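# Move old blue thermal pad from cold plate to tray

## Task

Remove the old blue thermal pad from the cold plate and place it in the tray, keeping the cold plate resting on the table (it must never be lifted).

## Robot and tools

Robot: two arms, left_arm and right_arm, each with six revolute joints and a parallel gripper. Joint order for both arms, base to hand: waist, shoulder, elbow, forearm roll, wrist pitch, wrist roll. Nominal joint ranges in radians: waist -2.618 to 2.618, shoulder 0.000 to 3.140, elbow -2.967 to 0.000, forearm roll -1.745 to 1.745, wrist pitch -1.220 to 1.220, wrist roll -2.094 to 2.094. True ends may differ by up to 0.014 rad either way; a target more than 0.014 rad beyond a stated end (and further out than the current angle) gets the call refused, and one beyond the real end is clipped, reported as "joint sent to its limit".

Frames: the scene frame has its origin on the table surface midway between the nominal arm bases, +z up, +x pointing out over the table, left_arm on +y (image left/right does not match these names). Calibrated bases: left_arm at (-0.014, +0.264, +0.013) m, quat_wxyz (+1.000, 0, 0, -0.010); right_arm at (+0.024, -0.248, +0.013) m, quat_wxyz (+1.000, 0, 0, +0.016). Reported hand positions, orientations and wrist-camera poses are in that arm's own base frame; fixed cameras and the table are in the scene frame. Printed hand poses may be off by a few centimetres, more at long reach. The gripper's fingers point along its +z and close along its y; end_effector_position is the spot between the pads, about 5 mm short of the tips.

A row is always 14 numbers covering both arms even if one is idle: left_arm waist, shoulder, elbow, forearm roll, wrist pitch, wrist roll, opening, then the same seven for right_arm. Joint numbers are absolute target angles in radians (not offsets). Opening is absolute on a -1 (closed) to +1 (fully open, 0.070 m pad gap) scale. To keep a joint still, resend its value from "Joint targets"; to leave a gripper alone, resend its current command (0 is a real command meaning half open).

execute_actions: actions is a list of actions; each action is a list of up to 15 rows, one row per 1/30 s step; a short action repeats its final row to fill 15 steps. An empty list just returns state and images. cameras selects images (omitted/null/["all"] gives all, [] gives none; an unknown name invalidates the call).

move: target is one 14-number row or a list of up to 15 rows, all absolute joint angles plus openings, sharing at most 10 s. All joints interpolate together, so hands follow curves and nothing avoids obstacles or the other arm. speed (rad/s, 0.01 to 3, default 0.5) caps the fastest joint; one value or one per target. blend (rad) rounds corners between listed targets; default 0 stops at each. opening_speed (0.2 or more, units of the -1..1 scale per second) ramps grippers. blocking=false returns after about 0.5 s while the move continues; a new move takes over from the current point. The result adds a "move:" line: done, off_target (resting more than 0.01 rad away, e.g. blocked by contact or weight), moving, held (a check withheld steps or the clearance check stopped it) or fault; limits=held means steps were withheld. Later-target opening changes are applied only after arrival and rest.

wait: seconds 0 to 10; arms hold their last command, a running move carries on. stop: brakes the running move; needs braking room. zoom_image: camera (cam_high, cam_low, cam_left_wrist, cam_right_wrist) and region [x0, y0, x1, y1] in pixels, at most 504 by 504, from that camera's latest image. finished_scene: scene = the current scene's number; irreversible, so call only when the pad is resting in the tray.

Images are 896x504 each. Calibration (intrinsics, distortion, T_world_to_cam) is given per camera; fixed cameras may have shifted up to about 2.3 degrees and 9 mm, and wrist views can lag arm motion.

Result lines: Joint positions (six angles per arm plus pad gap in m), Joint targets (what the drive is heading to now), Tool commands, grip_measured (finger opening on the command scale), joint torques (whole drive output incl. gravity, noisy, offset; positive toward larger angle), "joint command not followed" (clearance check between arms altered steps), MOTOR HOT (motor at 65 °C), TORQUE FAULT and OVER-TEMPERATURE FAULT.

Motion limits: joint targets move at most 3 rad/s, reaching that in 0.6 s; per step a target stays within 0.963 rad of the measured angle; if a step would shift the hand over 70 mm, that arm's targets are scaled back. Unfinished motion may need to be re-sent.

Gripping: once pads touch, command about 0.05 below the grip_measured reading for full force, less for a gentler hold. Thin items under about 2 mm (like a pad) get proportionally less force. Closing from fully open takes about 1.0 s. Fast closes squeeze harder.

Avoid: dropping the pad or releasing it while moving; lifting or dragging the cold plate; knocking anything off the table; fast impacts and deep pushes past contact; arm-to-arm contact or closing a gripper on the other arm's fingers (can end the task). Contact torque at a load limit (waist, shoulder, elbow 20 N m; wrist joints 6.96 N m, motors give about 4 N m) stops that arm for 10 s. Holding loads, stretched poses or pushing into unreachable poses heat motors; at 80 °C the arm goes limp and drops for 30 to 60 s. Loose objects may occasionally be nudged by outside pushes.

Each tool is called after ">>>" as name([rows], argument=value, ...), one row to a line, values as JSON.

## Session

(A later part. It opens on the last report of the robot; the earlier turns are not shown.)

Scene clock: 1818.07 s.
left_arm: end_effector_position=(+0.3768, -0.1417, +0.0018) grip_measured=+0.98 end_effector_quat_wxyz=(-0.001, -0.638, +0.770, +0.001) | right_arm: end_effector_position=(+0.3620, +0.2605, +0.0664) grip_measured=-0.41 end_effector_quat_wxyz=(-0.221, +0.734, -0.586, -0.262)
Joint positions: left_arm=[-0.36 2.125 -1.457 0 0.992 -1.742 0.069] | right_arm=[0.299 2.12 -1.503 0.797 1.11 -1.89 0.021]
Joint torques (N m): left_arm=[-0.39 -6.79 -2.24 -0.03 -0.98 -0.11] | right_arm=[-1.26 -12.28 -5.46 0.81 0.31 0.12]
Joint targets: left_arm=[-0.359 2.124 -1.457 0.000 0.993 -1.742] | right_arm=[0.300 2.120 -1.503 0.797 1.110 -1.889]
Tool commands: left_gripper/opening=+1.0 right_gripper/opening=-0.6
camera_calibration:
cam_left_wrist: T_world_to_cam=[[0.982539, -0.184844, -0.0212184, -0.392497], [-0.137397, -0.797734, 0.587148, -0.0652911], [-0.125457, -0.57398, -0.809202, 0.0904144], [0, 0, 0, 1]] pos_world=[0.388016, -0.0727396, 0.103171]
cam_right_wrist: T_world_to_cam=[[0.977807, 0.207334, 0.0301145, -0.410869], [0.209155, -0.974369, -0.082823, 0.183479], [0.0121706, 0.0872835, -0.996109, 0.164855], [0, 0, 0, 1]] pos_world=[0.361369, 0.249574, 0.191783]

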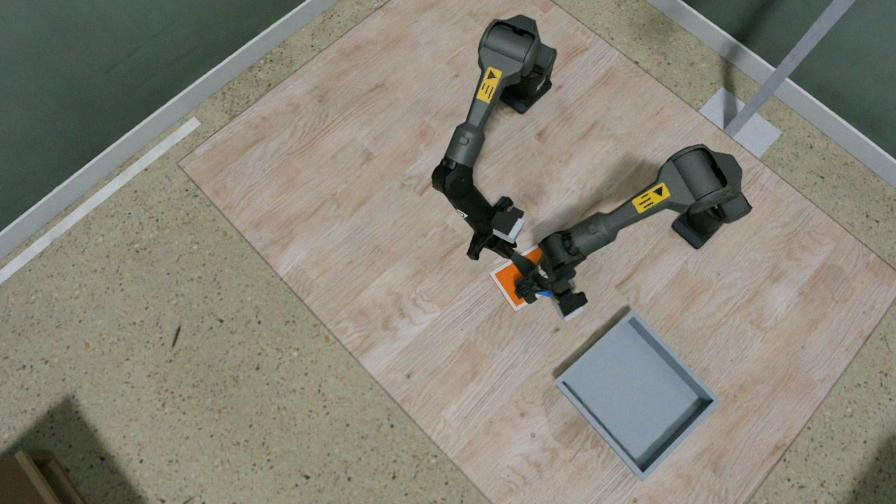

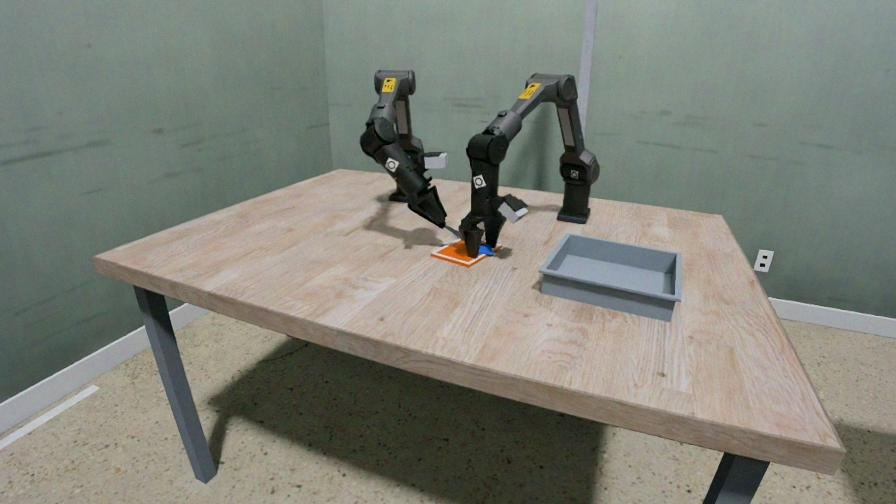

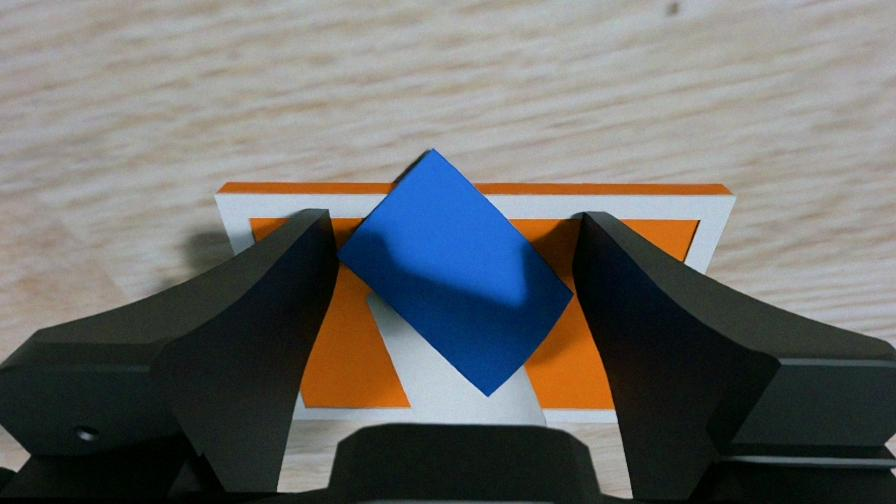

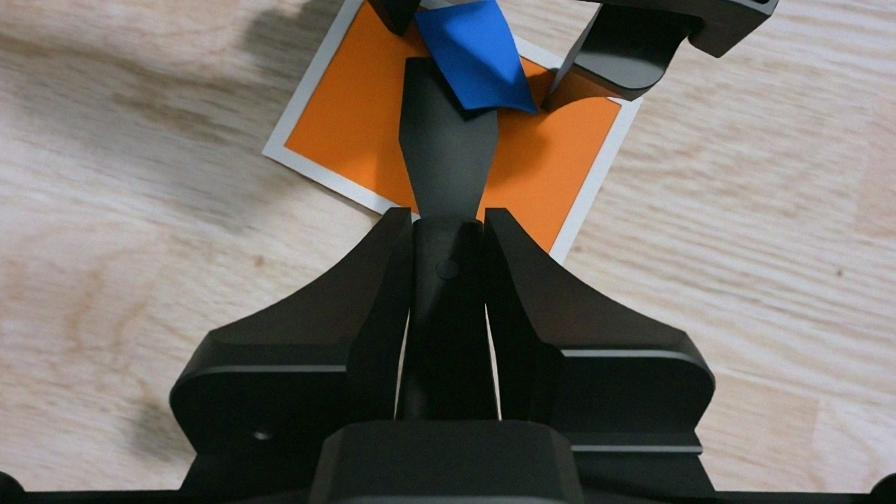

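>>> move(target=[-0.3594, 2.1229, -1.4584, 0.0, 0.9935, -1.7417, 0.7, 0.2998, 2.12, -1.5034, 0.7968, 1.11, -1.889, -0.6], speed=0.1, opening_speed=0.6)

>>> zoom_image(camera="cam_left_wrist", region=[220, 120, 724, 420])

>>> zoom_image(camera="cam_right_wrist", region=[350, 0, 650, 170])

Scene clock: 1866.50 s.
left_arm: end_effector_position=(+0.3769, -0.1418, +0.0021) grip_measured=+0.70 end_effector_quat_wxyz=(-0.001, -0.638, +0.770, +0.001) | right_arm: end_effector_position=(+0.3620, +0.2605, +0.0664) grip_measured=-0.41 end_effector_quat_wxyz=(-0.221, +0.734, -0.586, -0.262)
Joint positions: left_arm=[-0.36 2.124 -1.457 0 0.992 -1.742 0.06] | right_arm=[0.299 2.12 -1.503 0.797 1.11 -1.89 0.021]
Joint torques (N m): left_arm=[-0.45 -9.31 -3.14 0 -0.72 -0.07] | right_arm=[-1.13 -12.94 -4.99 1.07 0.16 0.1]
Joint targets: left_arm=[-0.359 2.123 -1.458 0.000 0.994 -1.742] | right_arm=[0.300 2.120 -1.503 0.797 1.110 -1.889]
move: done
camera_calibration:
cam_left_wrist: T_world_to_cam=[[0.982553, -0.184867, -0.0203222, -0.392686], [-0.137915, -0.797566, 0.587255, -0.0653092], [-0.124772, -0.574206, -0.809147, 0.0904618], [0, 0, 0, 1]] pos_world=[0.388115, -0.0727393, 0.10357]
cam_right_wrist: T_world_to_cam=[[0.977807, 0.207334, 0.0301145, -0.410869], [0.209155, -0.974369, -0.082823, 0.183479], [0.0121706, 0.0872835, -0.996109, 0.164855], [0, 0, 0, 1]] pos_world=[0.361369, 0.249574, 0.191783]

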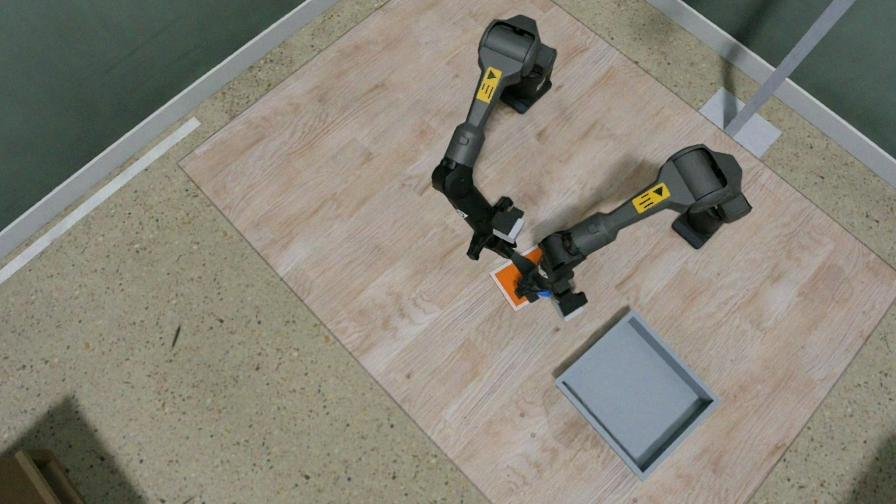

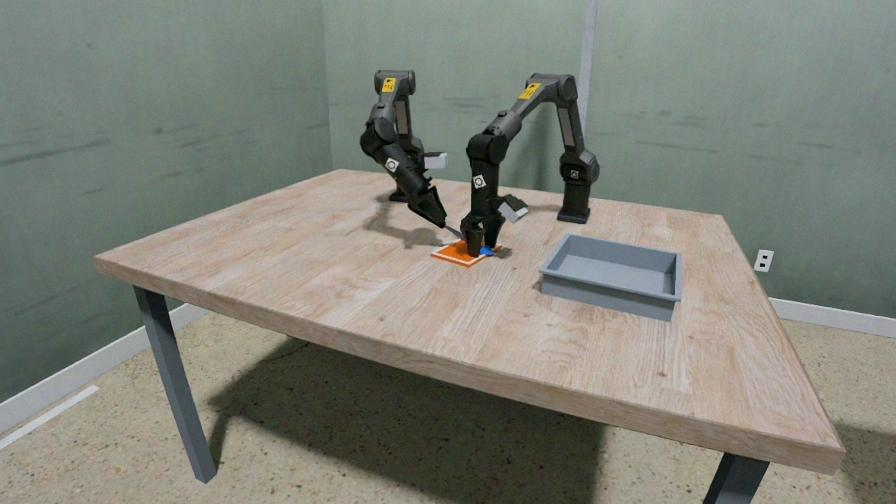

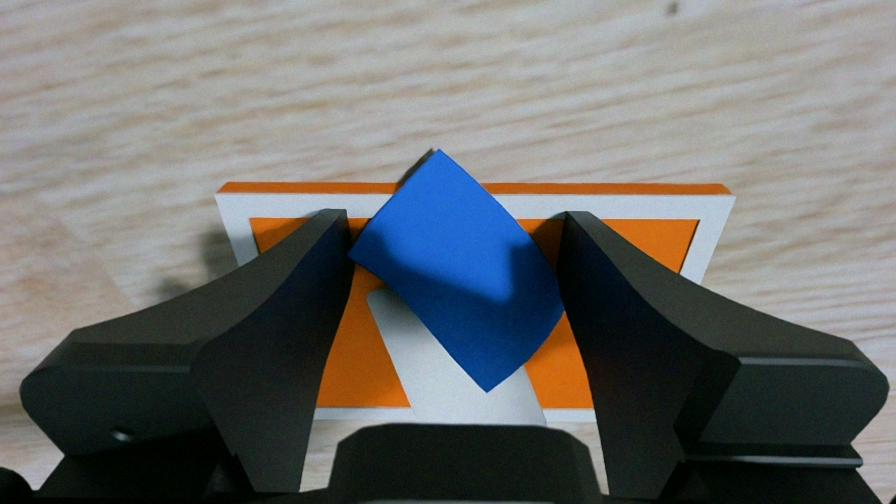

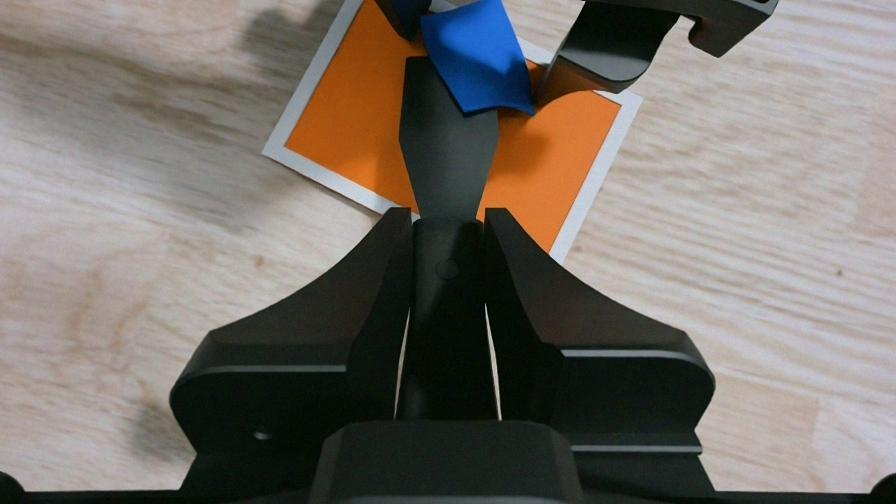

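Scaled by 1.000.

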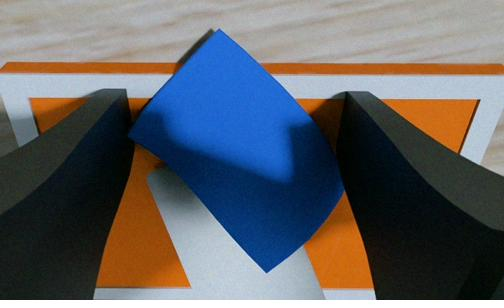

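Scaled by 1.680 from the camera's 896x504 image, which has a finer 1280x720 frame.

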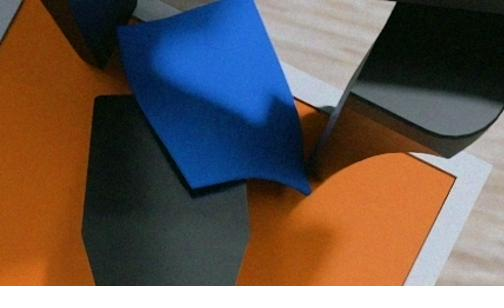

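>>> move(target=[-0.3594, 2.1229, -1.4584, 0.0, 0.9935, -1.7417, 0.7, 0.2508, 2.108, -1.5041, 0.7822, 1.1491, -1.912, -0.6], speed=0.06, cameras=["cam_left_wrist", "cam_right_wrist"])

>>> zoom_image(camera="cam_right_wrist", region=[350, 0, 650, 170])

Scene clock: 1873.70 s.
left_arm: end_effector_position=(+0.3771, -0.1418, +0.0027) grip_measured=+0.70 end_effector_quat_wxyz=(+0.000, -0.638, +0.770, +0.000) | right_arm: end_effector_position=(+0.3661, +0.2410, +0.0716) grip_measured=-0.41 end_effector_quat_wxyz=(-0.222, +0.734, -0.586, -0.262)
Joint positions: left_arm=[-0.36 2.124 -1.458 0 0.993 -1.742 0.06] | right_arm=[0.251 2.108 -1.504 0.783 1.149 -1.912 0.021]
Joint torques (N m): left_arm=[-0.33 -13.38 -3.81 0.09 -0.19 -0.06] | right_arm=[-0.46 -12.58 -5.47 0.9 0.25 -0.05]
Joint targets: left_arm=[-0.359 2.123 -1.458 0.000 0.993 -1.742] | right_arm=[0.251 2.108 -1.504 0.782 1.149 -1.912]
move: done
camera_calibration:
cam_left_wrist: T_world_to_cam=[[0.982571, -0.184856, -0.0195468, -0.392878], [-0.138326, -0.797361, 0.587436, -0.0655128], [-0.124177, -0.574494, -0.809035, 0.0905571], [0, 0, 0, 1]] pos_world=[0.388214, -0.0728388, 0.104069]
cam_right_wrist: T_world_to_cam=[[0.97794, 0.20674, 0.0298762, -0.411054], [0.20855, -0.974451, -0.0833816, 0.164358], [0.0118746, 0.0877729, -0.99607, 0.171673], [0, 0, 0, 1]] pos_world=[0.36567, 0.230072, 0.196984]
Images, in order (width x height): cam_left_wrist 896x504, cam_right_wrist 896x504.

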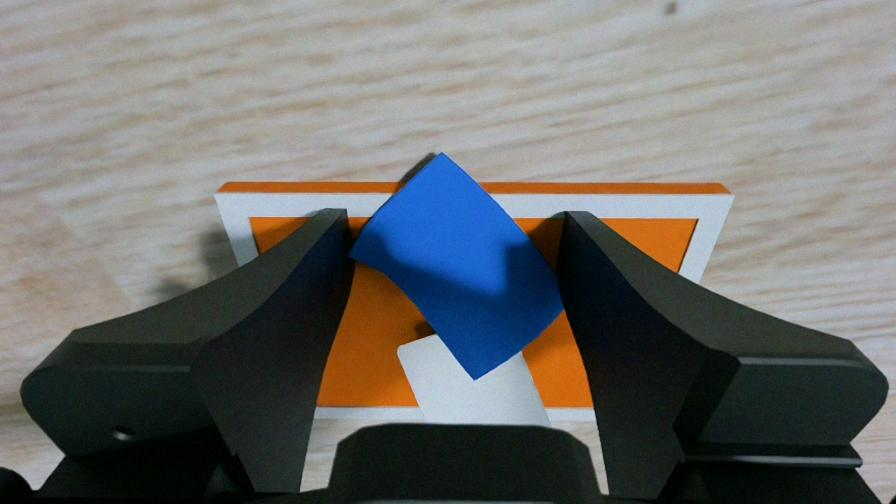

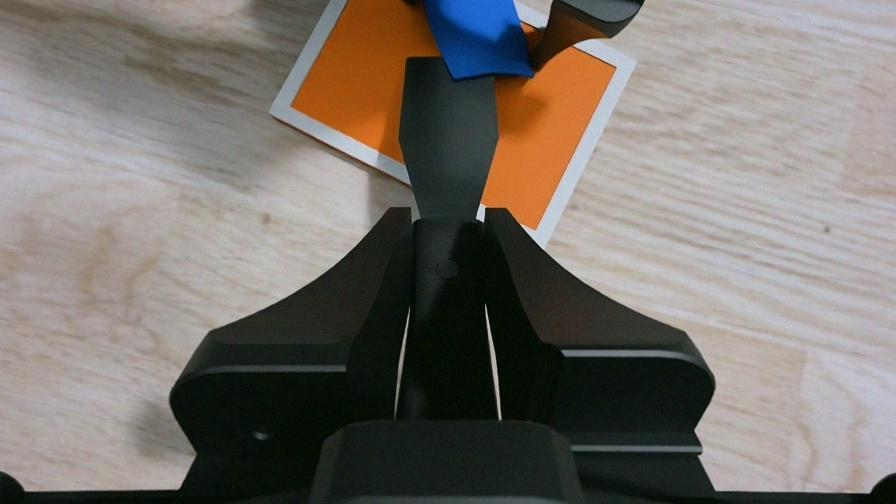

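Scaled by 1.680 from the camera's 896x504 image, which has a finer 1280x720 frame.

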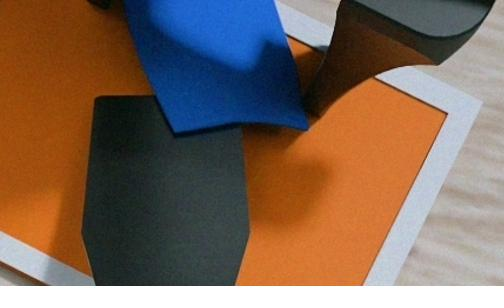

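>>> move(target=[-0.3594, 2.1229, -1.4584, 0.0, 0.9935, -1.7417, -0.2, 0.2508, 2.108, -1.5041, 0.7822, 1.1491, -1.912, -0.6], speed=0.06, opening_speed=0.6, cameras=["cam_left_wrist", "cam_right_wrist"])

>>> zoom_image(camera="cam_right_wrist", region=[350, 0, 650, 170])

Scene clock: 1881.37 s.
left_arm: end_effector_position=(+0.3771, -0.1418, +0.0027) grip_measured=-0.20 end_effector_quat_wxyz=(+0.000, -0.638, +0.770, +0.000) | right_arm: end_effector_position=(+0.3661, +0.2410, +0.0716) grip_measured=-0.41 end_effector_quat_wxyz=(-0.222, +0.734, -0.586, -0.262)
Joint positions: left_arm=[-0.36 2.124 -1.458 0 0.993 -1.742 0.028] | right_arm=[0.251 2.108 -1.504 0.783 1.149 -1.912 0.021]
Joint torques (N m): left_arm=[-0.34 -13.29 -3.32 0.17 -0.02 -0.06] | right_arm=[-0.14 -11.5 -4.95 1.06 0.25 0.15]
Joint targets: left_arm=[-0.359 2.123 -1.458 0.000 0.994 -1.742] | right_arm=[0.251 2.108 -1.504 0.782 1.149 -1.912]
move: done
camera_calibration:
cam_left_wrist: T_world_to_cam=[[0.982571, -0.184856, -0.0195468, -0.392878], [-0.138326, -0.797361, 0.587436, -0.0655128], [-0.124177, -0.574494, -0.809035, 0.0905571], [0, 0, 0, 1]] pos_world=[0.388214, -0.0728388, 0.104069]
cam_right_wrist: T_world_to_cam=[[0.97794, 0.20674, 0.0298762, -0.411054], [0.20855, -0.974451, -0.0833816, 0.164358], [0.0118746, 0.0877729, -0.99607, 0.171673], [0, 0, 0, 1]] pos_world=[0.36567, 0.230072, 0.196984]
Images, in order (width x height): cam_left_wrist 896x504, cam_right_wrist 896x504.

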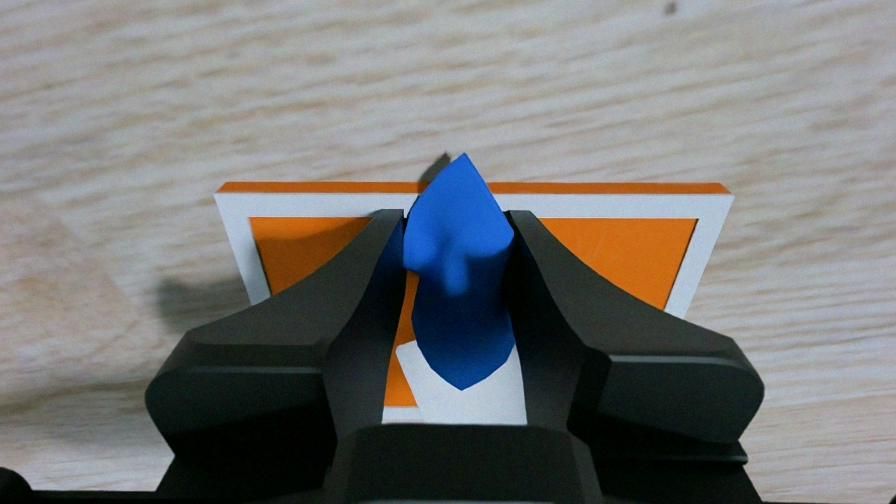

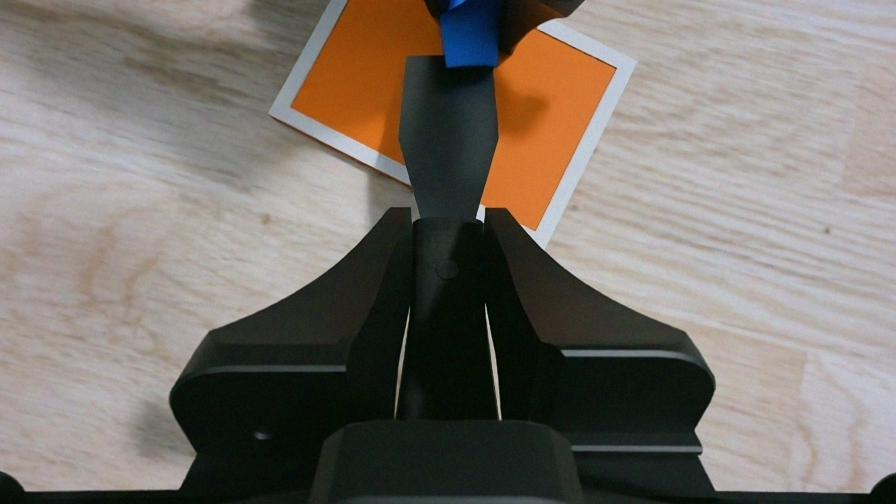

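Scaled by 1.680 from the camera's 896x504 image, which has a finer 1280x720 frame.

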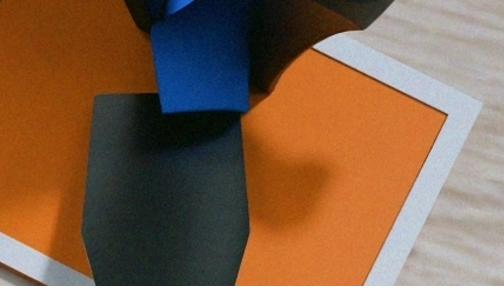

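>>> move(target=[-0.3594, 2.1229, -1.4584, 0.0, 0.9935, -1.7417, -0.9, 0.2508, 2.108, -1.5041, 0.7822, 1.1491, -1.912, -0.6], speed=0.06, opening_speed=0.5, cameras=["cam_left_wrist", "cam_right_wrist", "cam_low"])

>>> zoom_image(camera="cam_right_wrist", region=[350, 0, 650, 170])

>>> zoom_image(camera="cam_low", region=[410, 190, 550, 280])

Scene clock: 1887.73 s.
left_arm: end_effector_position=(+0.3771, -0.1418, +0.0027) grip_measured=-0.88 end_effector_quat_wxyz=(+0.000, -0.638, +0.770, +0.000) | right_arm: end_effector_position=(+0.3661, +0.2410, +0.0716) grip_measured=-0.41 end_effector_quat_wxyz=(-0.222, +0.734, -0.586, -0.262)
Joint positions: left_arm=[-0.36 2.124 -1.458 0 0.993 -1.742 0.004] | right_arm=[0.251 2.108 -1.504 0.783 1.149 -1.912 0.021]
Joint torques (N m): left_arm=[-0.3 -13.2 -2.99 -0.02 -0.17 -0.04] | right_arm=[-0.53 -11.6 -4.51 0.94 0.18 0.13]
Joint targets: left_arm=[-0.359 2.123 -1.458 0.000 0.993 -1.742] | right_arm=[0.251 2.108 -1.504 0.782 1.149 -1.912]
move: done
camera_calibration:
cam_left_wrist: T_world_to_cam=[[0.982571, -0.184856, -0.0195468, -0.392878], [-0.138326, -0.797361, 0.587436, -0.0655128], [-0.124177, -0.574494, -0.809035, 0.0905571], [0, 0, 0, 1]] pos_world=[0.388214, -0.0728388, 0.104069]
cam_right_wrist: T_world_to_cam=[[0.97794, 0.20674, 0.0298762, -0.411054], [0.20855, -0.974451, -0.0833816, 0.164358], [0.0118746, 0.0877729, -0.99607, 0.171673], [0, 0, 0, 1]] pos_world=[0.36567, 0.230072, 0.196984]
Images, in order (width x height): cam_low 896x504, cam_left_wrist 896x504, cam_right_wrist 896x504.

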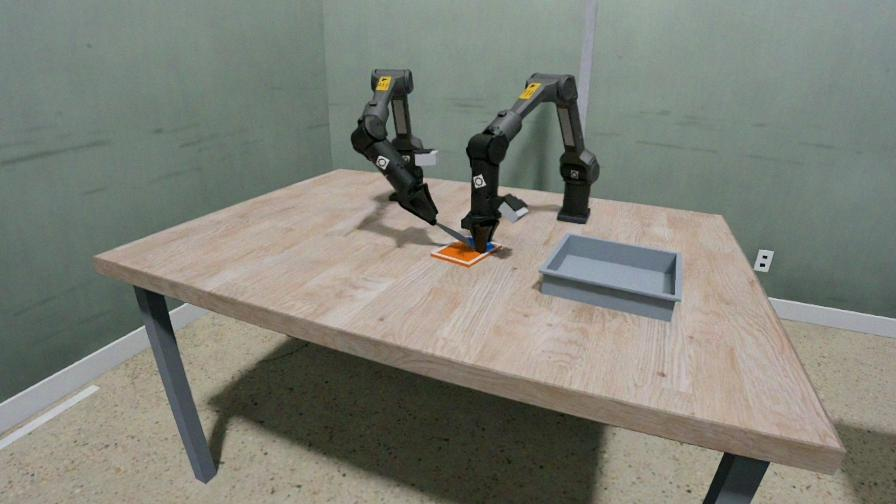

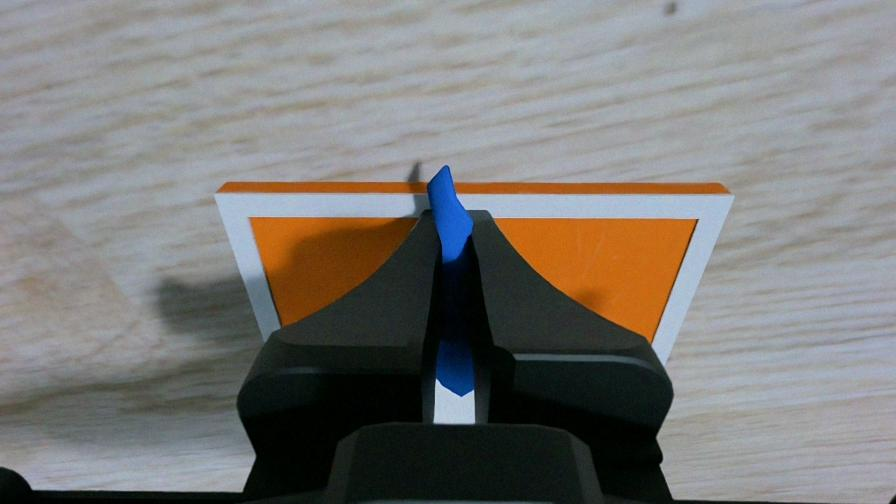

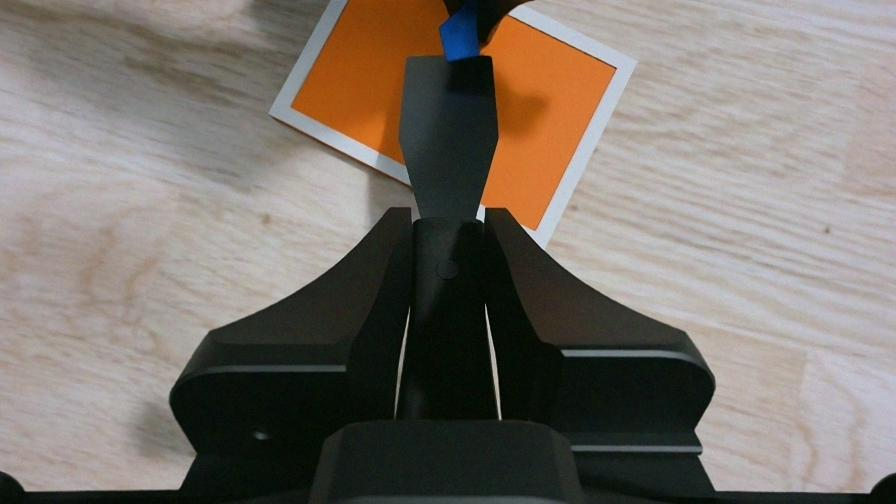

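Scaled by 1.680 from the camera's 896x504 image, which has a finer 1280x720 frame.

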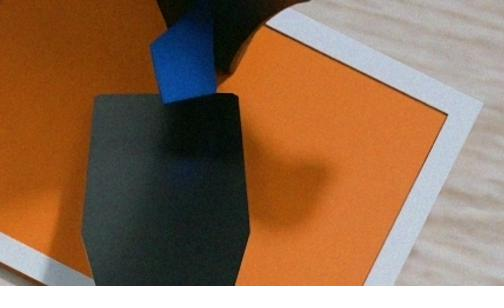

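Scaled by 3.600 from the camera's 896x504 image, which has a finer 1280x720 frame.

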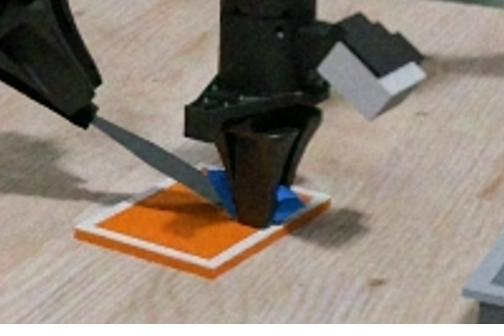

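>>> move([
  [-0.3594, 2.1229, -1.4584, 0.0, 0.9935, -1.7417, -1.0, 0.2508, 2.108, -1.5041, 0.7822, 1.1491, -1.912, -0.6],
  [-0.3594, 2.1109, -1.4706, 0.0, 1.0188, -1.7417, -1.0, 0.2508, 2.108, -1.5041, 0.7822, 1.1491, -1.912, -0.6],
], speed=0.04, opening_speed=0.5, cameras=["cam_left_wrist", "cam_right_wrist", "cam_low"])

>>> zoom_image(camera="cam_low", region=[410, 190, 550, 280])

Scene clock: 1901.70 s.
left_arm: end_effector_position=(+0.3771, -0.1418, +0.0106) grip_measured=-0.89 end_effector_quat_wxyz=(+0.000, -0.638, +0.770, +0.000) | right_arm: end_effector_position=(+0.3661, +0.2410, +0.0716) grip_measured=-0.41 end_effector_quat_wxyz=(-0.222, +0.734, -0.586, -0.262)
Joint positions: left_arm=[-0.36 2.111 -1.471 0 1.019 -1.742 0.004] | right_arm=[0.251 2.108 -1.504 0.783 1.149 -1.912 0.021]
Joint torques (N m): left_arm=[-0.28 -13.6 -4 -0.02 -0.13 -0.04] | right_arm=[-1.23 -11.79 -4.63 0.81 0.34 0.06]
Joint targets: left_arm=[-0.359 2.111 -1.471 0.000 1.019 -1.742] | right_arm=[0.251 2.108 -1.504 0.782 1.149 -1.912]
move: done
camera_calibration:
cam_left_wrist: T_world_to_cam=[[0.982563, -0.184842, -0.0200784, -0.392659], [-0.138029, -0.797513, 0.587299, -0.0703239], [-0.12457, -0.574287, -0.809121, 0.0972072], [0, 0, 0, 1]] pos_world=[0.388214, -0.0728392, 0.11207]
cam_right_wrist: T_world_to_cam=[[0.97794, 0.20674, 0.0298762, -0.411054], [0.20855, -0.974451, -0.0833816, 0.164358], [0.0118746, 0.0877729, -0.99607, 0.171673], [0, 0, 0, 1]] pos_world=[0.36567, 0.230072, 0.196984]
Images, in order (width x height): cam_low 896x504, cam_left_wrist 896x504, cam_right_wrist 896x504.

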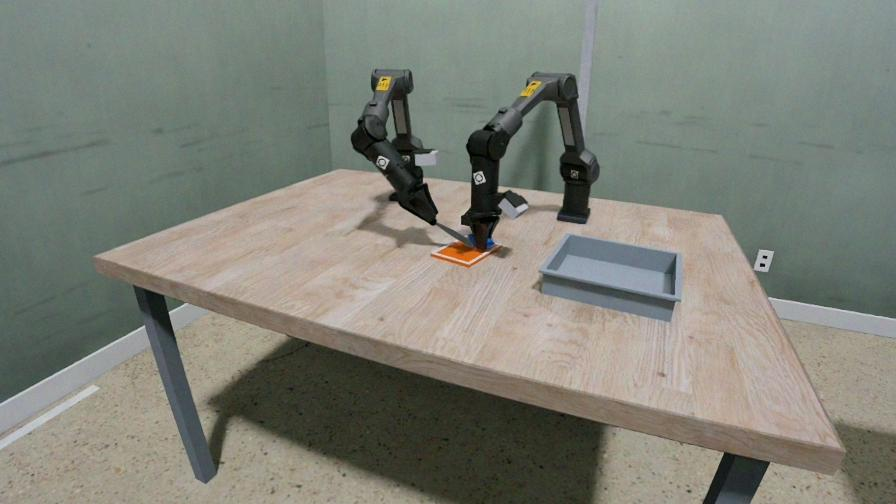

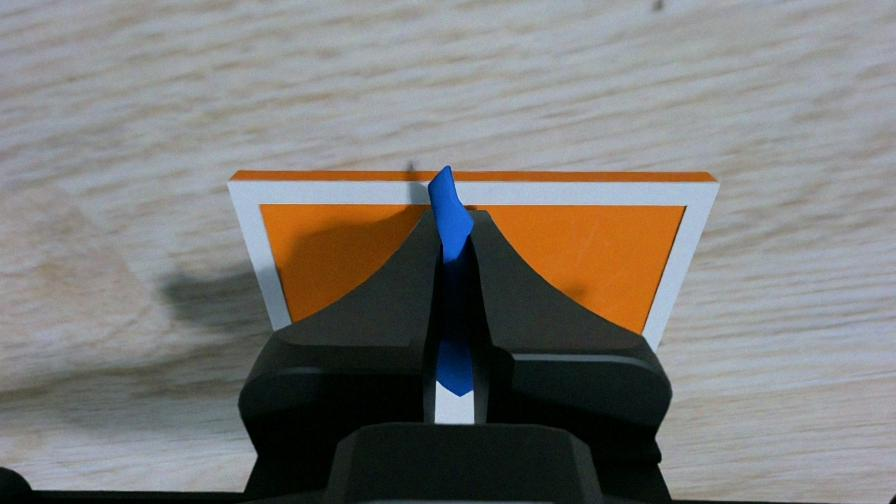

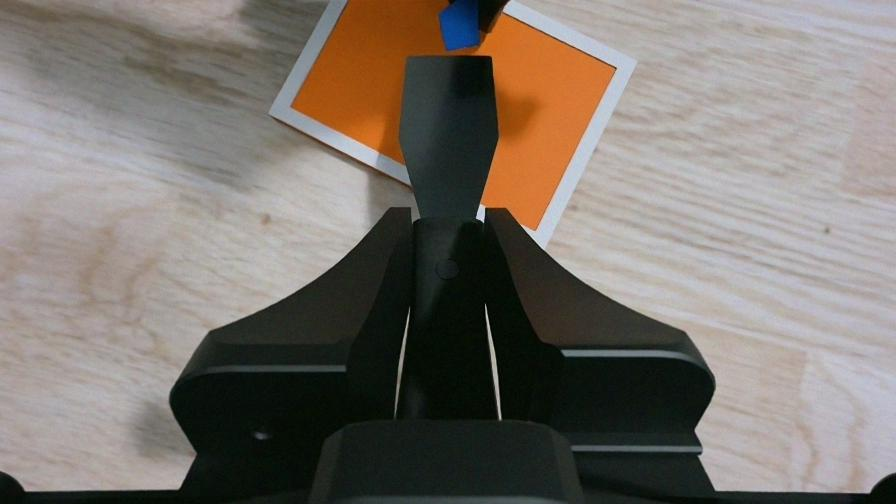

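Scaled by 3.600 from the camera's 896x504 image, which has a finer 1280x720 frame.

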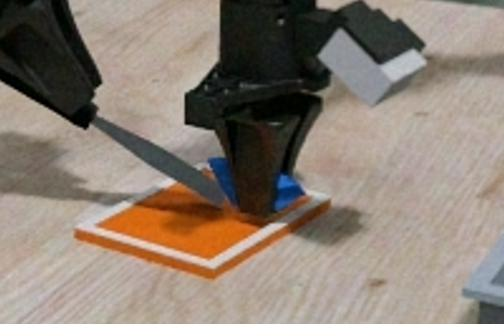

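>>> move([
  [-0.3594, 2.0955, -1.4857, 0.0, 1.0483, -1.7417, -1.0, 0.2508, 2.108, -1.5041, 0.7822, 1.1491, -1.912, -0.6],
  [-0.25, 2.0546, -1.5436, 0.0, 1.1471, -1.7417, -1.0, 0.2508, 2.108, -1.5041, 0.7822, 1.1491, -1.912, -0.6],
], speed=0.12, blend=0.02, cameras=["cam_left_wrist", "cam_high", "cam_low"])

>>> zoom_image(camera="cam_low", region=[410, 170, 570, 280])

Scene clock: 1925.43 s.
left_arm: end_effector_position=(+0.3906, -0.0993, +0.0503) grip_measured=-0.89 end_effector_quat_wxyz=(+0.000, +0.679, -0.734, +0.000) | right_arm: end_effector_position=(+0.3661, +0.2410, +0.0716) grip_measured=-0.41 end_effector_quat_wxyz=(-0.222, +0.734, -0.586, -0.262)
Joint positions: left_arm=[-0.249 2.054 -1.544 0 1.148 -1.742 0.004] | right_arm=[0.251 2.108 -1.504 0.783 1.149 -1.912 0.021]
Joint torques (N m): left_arm=[-0.39 -12.54 -3.88 0.01 -0.16 -0.02] | right_arm=[-1.18 -12.13 -5.07 1 0.24 -0.03]
Joint targets: left_arm=[-0.250 2.055 -1.544 0.000 1.147 -1.742] | right_arm=[0.251 2.108 -1.504 0.782 1.149 -1.912]
move: done; blend cut to 0.0148 rad at target 1
camera_calibration:
cam_left_wrist: T_world_to_cam=[[0.996981, -0.0752189, -0.0192853, -0.392047], [-0.0495774, -0.807736, 0.587456, -0.093357], [-0.0597652, -0.584726, -0.809026, 0.129027], [0, 0, 0, 1]] pos_world=[0.393946, -0.0294517, 0.151669]
Images, in order (width x height): cam_high 896x504, cam_low 896x504, cam_left_wrist 896x504.

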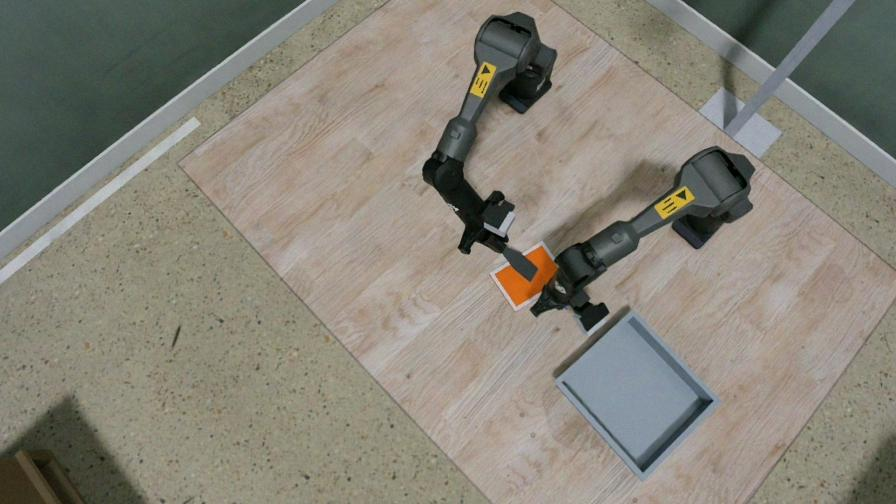

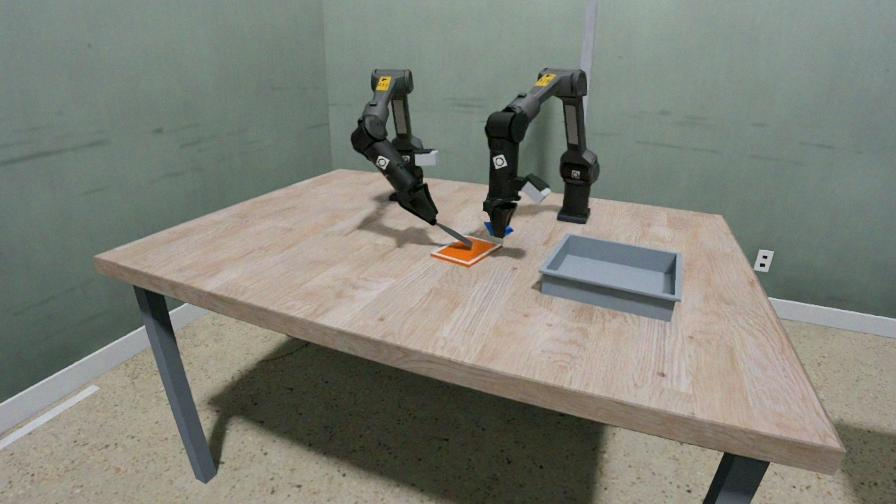

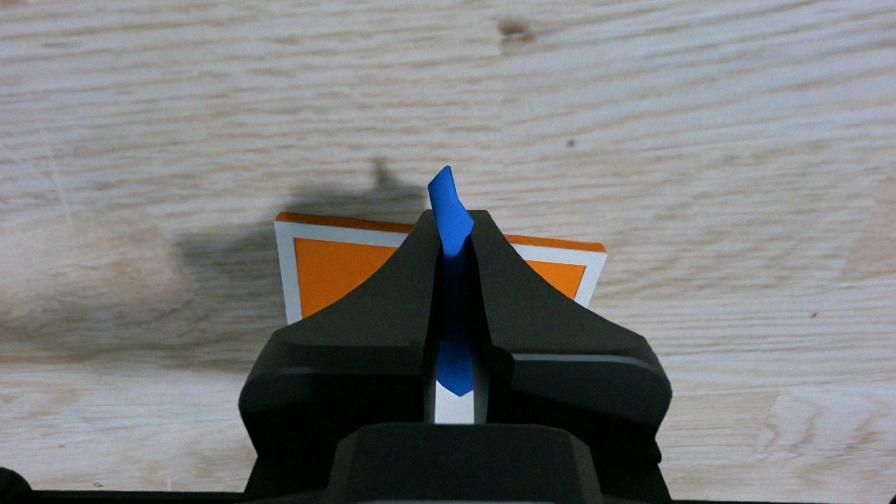

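Scaled by 3.150 from the camera's 896x504 image, which has a finer 1280x720 frame.

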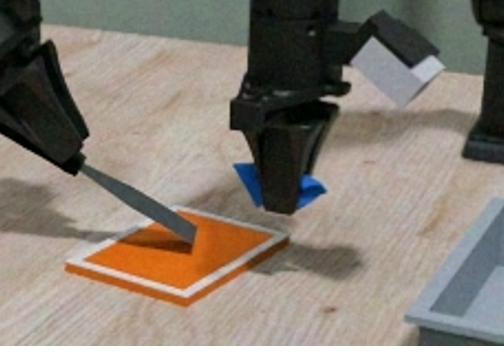

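>>> move([
  [-0.1, 1.9, -1.42, 0.0, 1.02, -1.7417, -1.0, 0.2508, 2.108, -1.5041, 0.7822, 1.1491, -1.912, -0.6],
  [0.3757, 1.8351, -1.374, 0.0, 0.9352, -1.7417, -1.0, 0.2508, 2.108, -1.5041, 0.7822, 1.1491, -1.912, -0.6],
], speed=0.35, blend=0.06, cameras=["cam_left_wrist", "cam_high", "cam_low"])

Scene clock: 1939.73 s.
left_arm: end_effector_position=(+0.3810, +0.1509, +0.1003) grip_measured=-0.89 end_effector_quat_wxyz=(-0.101, +0.865, -0.485, +0.083) | right_arm: end_effector_position=(+0.3661, +0.2410, +0.0716) grip_measured=-0.41 end_effector_quat_wxyz=(-0.222, +0.734, -0.586, -0.262)
Joint positions: left_arm=[0.377 1.835 -1.374 0 0.935 -1.742 0.004] | right_arm=[0.251 2.108 -1.504 0.783 1.149 -1.912 0.021]
Joint torques (N m): left_arm=[-0.45 -11.35 -3.35 -0.02 -0.37 0] | right_arm=[-1.16 -12.35 -5.35 1.11 0.16 -0.09]
Joint targets: left_arm=[0.376 1.835 -1.374 0.000 0.935 -1.742] | right_arm=[0.251 2.108 -1.504 0.782 1.149 -1.912]
move: done
camera_calibration:
cam_left_wrist: T_world_to_cam=[[0.825305, 0.512658, 0.236757, -0.411589], [0.286697, -0.741621, 0.606468, -0.0612294], [0.486494, -0.432644, -0.759041, 0.0791068], [0, 0, 0, 1]] pos_world=[0.318756, 0.19982, 0.194625]
Images, in order (width x height): cam_high 896x504, cam_low 896x504, cam_left_wrist 896x504.

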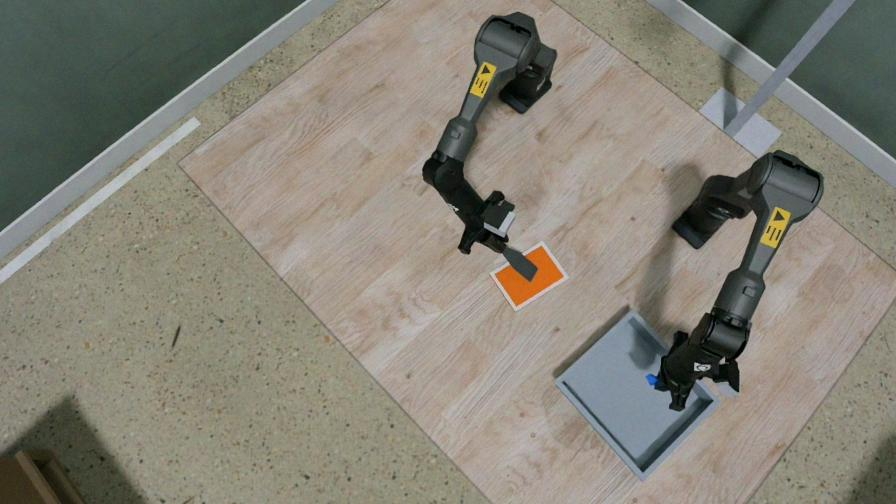

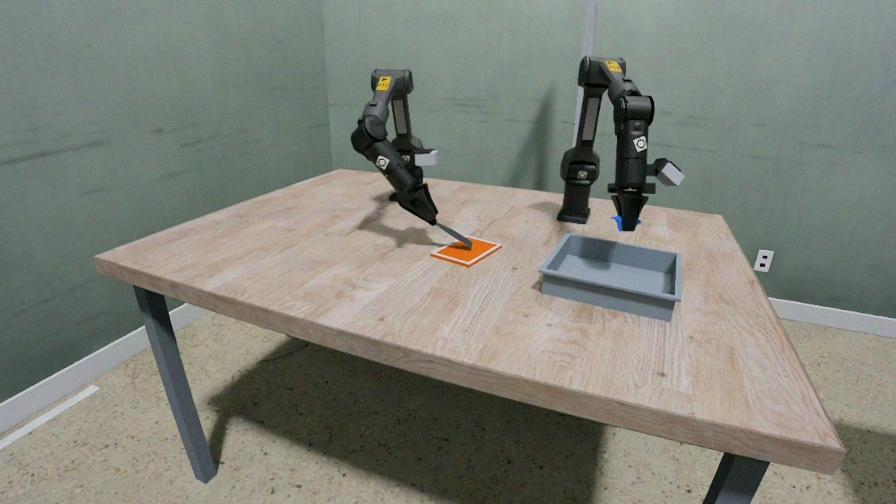

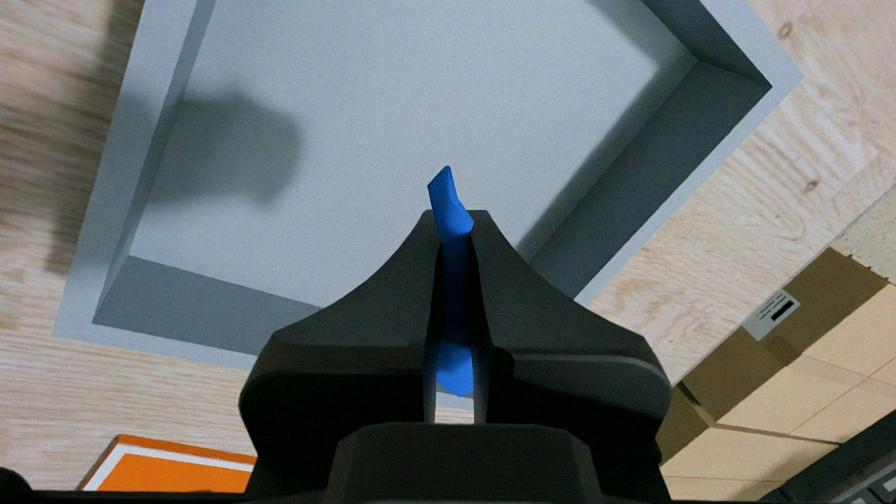

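>>> move([
  [0.3757, 2.0732, -1.5754, 0.0, 1.1603, -1.7417, -1.0, 0.2508, 2.108, -1.5041, 0.7822, 1.1491, -1.912, -0.6],
  [0.3757, 2.1295, -1.502, 0.0, 1.031, -1.7417, -1.0, 0.2508, 2.108, -1.5041, 0.7822, 1.1491, -1.912, -0.6],
], speed=[0.25, 0.08], blend=0.03, cameras=["cam_left_wrist", "cam_high", "cam_low"])

Scene clock: 1951.67 s.
left_arm: end_effector_position=(+0.3801, +0.1501, +0.0100) grip_measured=-0.89 end_effector_quat_wxyz=(+0.000, +0.872, -0.490, +0.000) | right_arm: end_effector_position=(+0.3661, +0.2410, +0.0716) grip_measured=-0.41 end_effector_quat_wxyz=(-0.222, +0.734, -0.586, -0.262)
Joint positions: left_arm=[0.376 2.13 -1.502 0 1.03 -1.742 0.004] | right_arm=[0.251 2.108 -1.504 0.783 1.149 -1.912 0.021]
Joint torques (N m): left_arm=[-0.4 -12.07 -3.28 -0.02 0.04 -0.14] | right_arm=[-1.14 -12.51 -5.35 1.13 0.19 -0.09]
Joint targets: left_arm=[0.376 2.130 -1.502 0.000 1.031 -1.742] | right_arm=[0.251 2.108 -1.504 0.782 1.149 -1.912]
move: done
camera_calibration:
cam_left_wrist: T_world_to_cam=[[0.852476, 0.522422, -0.0189786, -0.398361], [0.432305, -0.684082, 0.587489, -0.0705247], [0.293935, -0.509025, -0.809009, 0.0957913], [0, 0, 0, 1]] pos_world=[0.341924, 0.208628, 0.111368]
Images, in order (width x height): cam_high 896x504, cam_low 896x504, cam_left_wrist 896x504.

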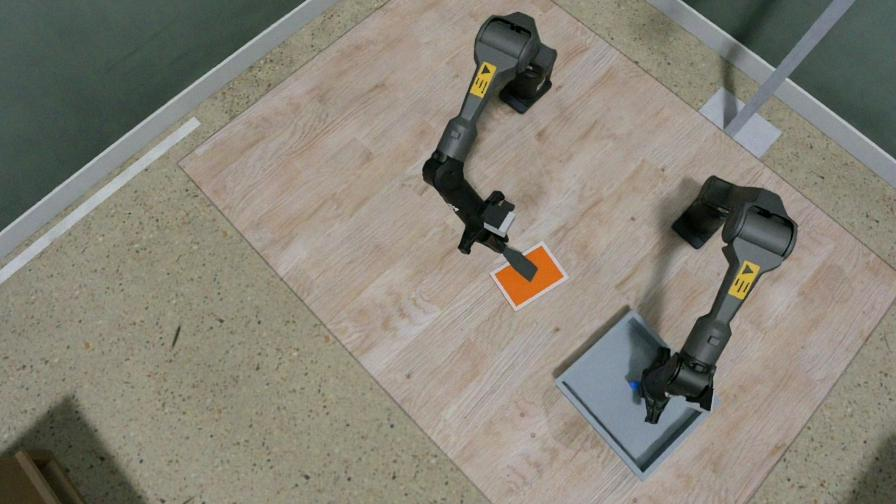

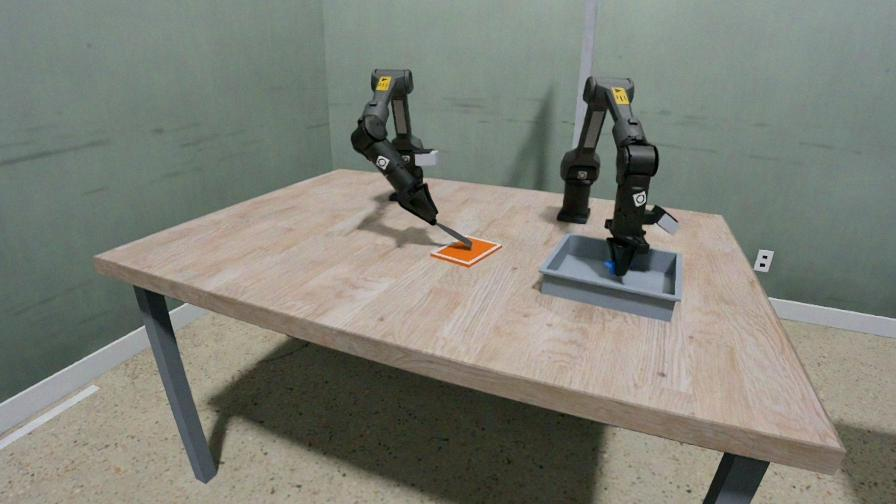

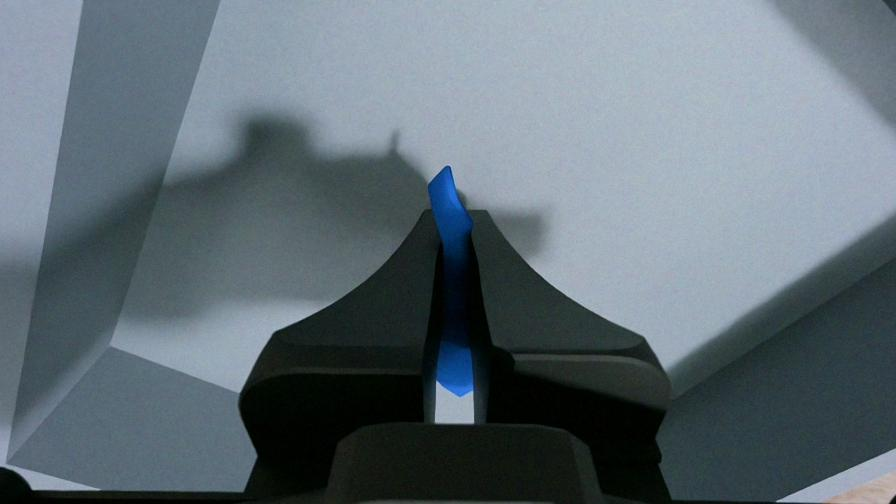

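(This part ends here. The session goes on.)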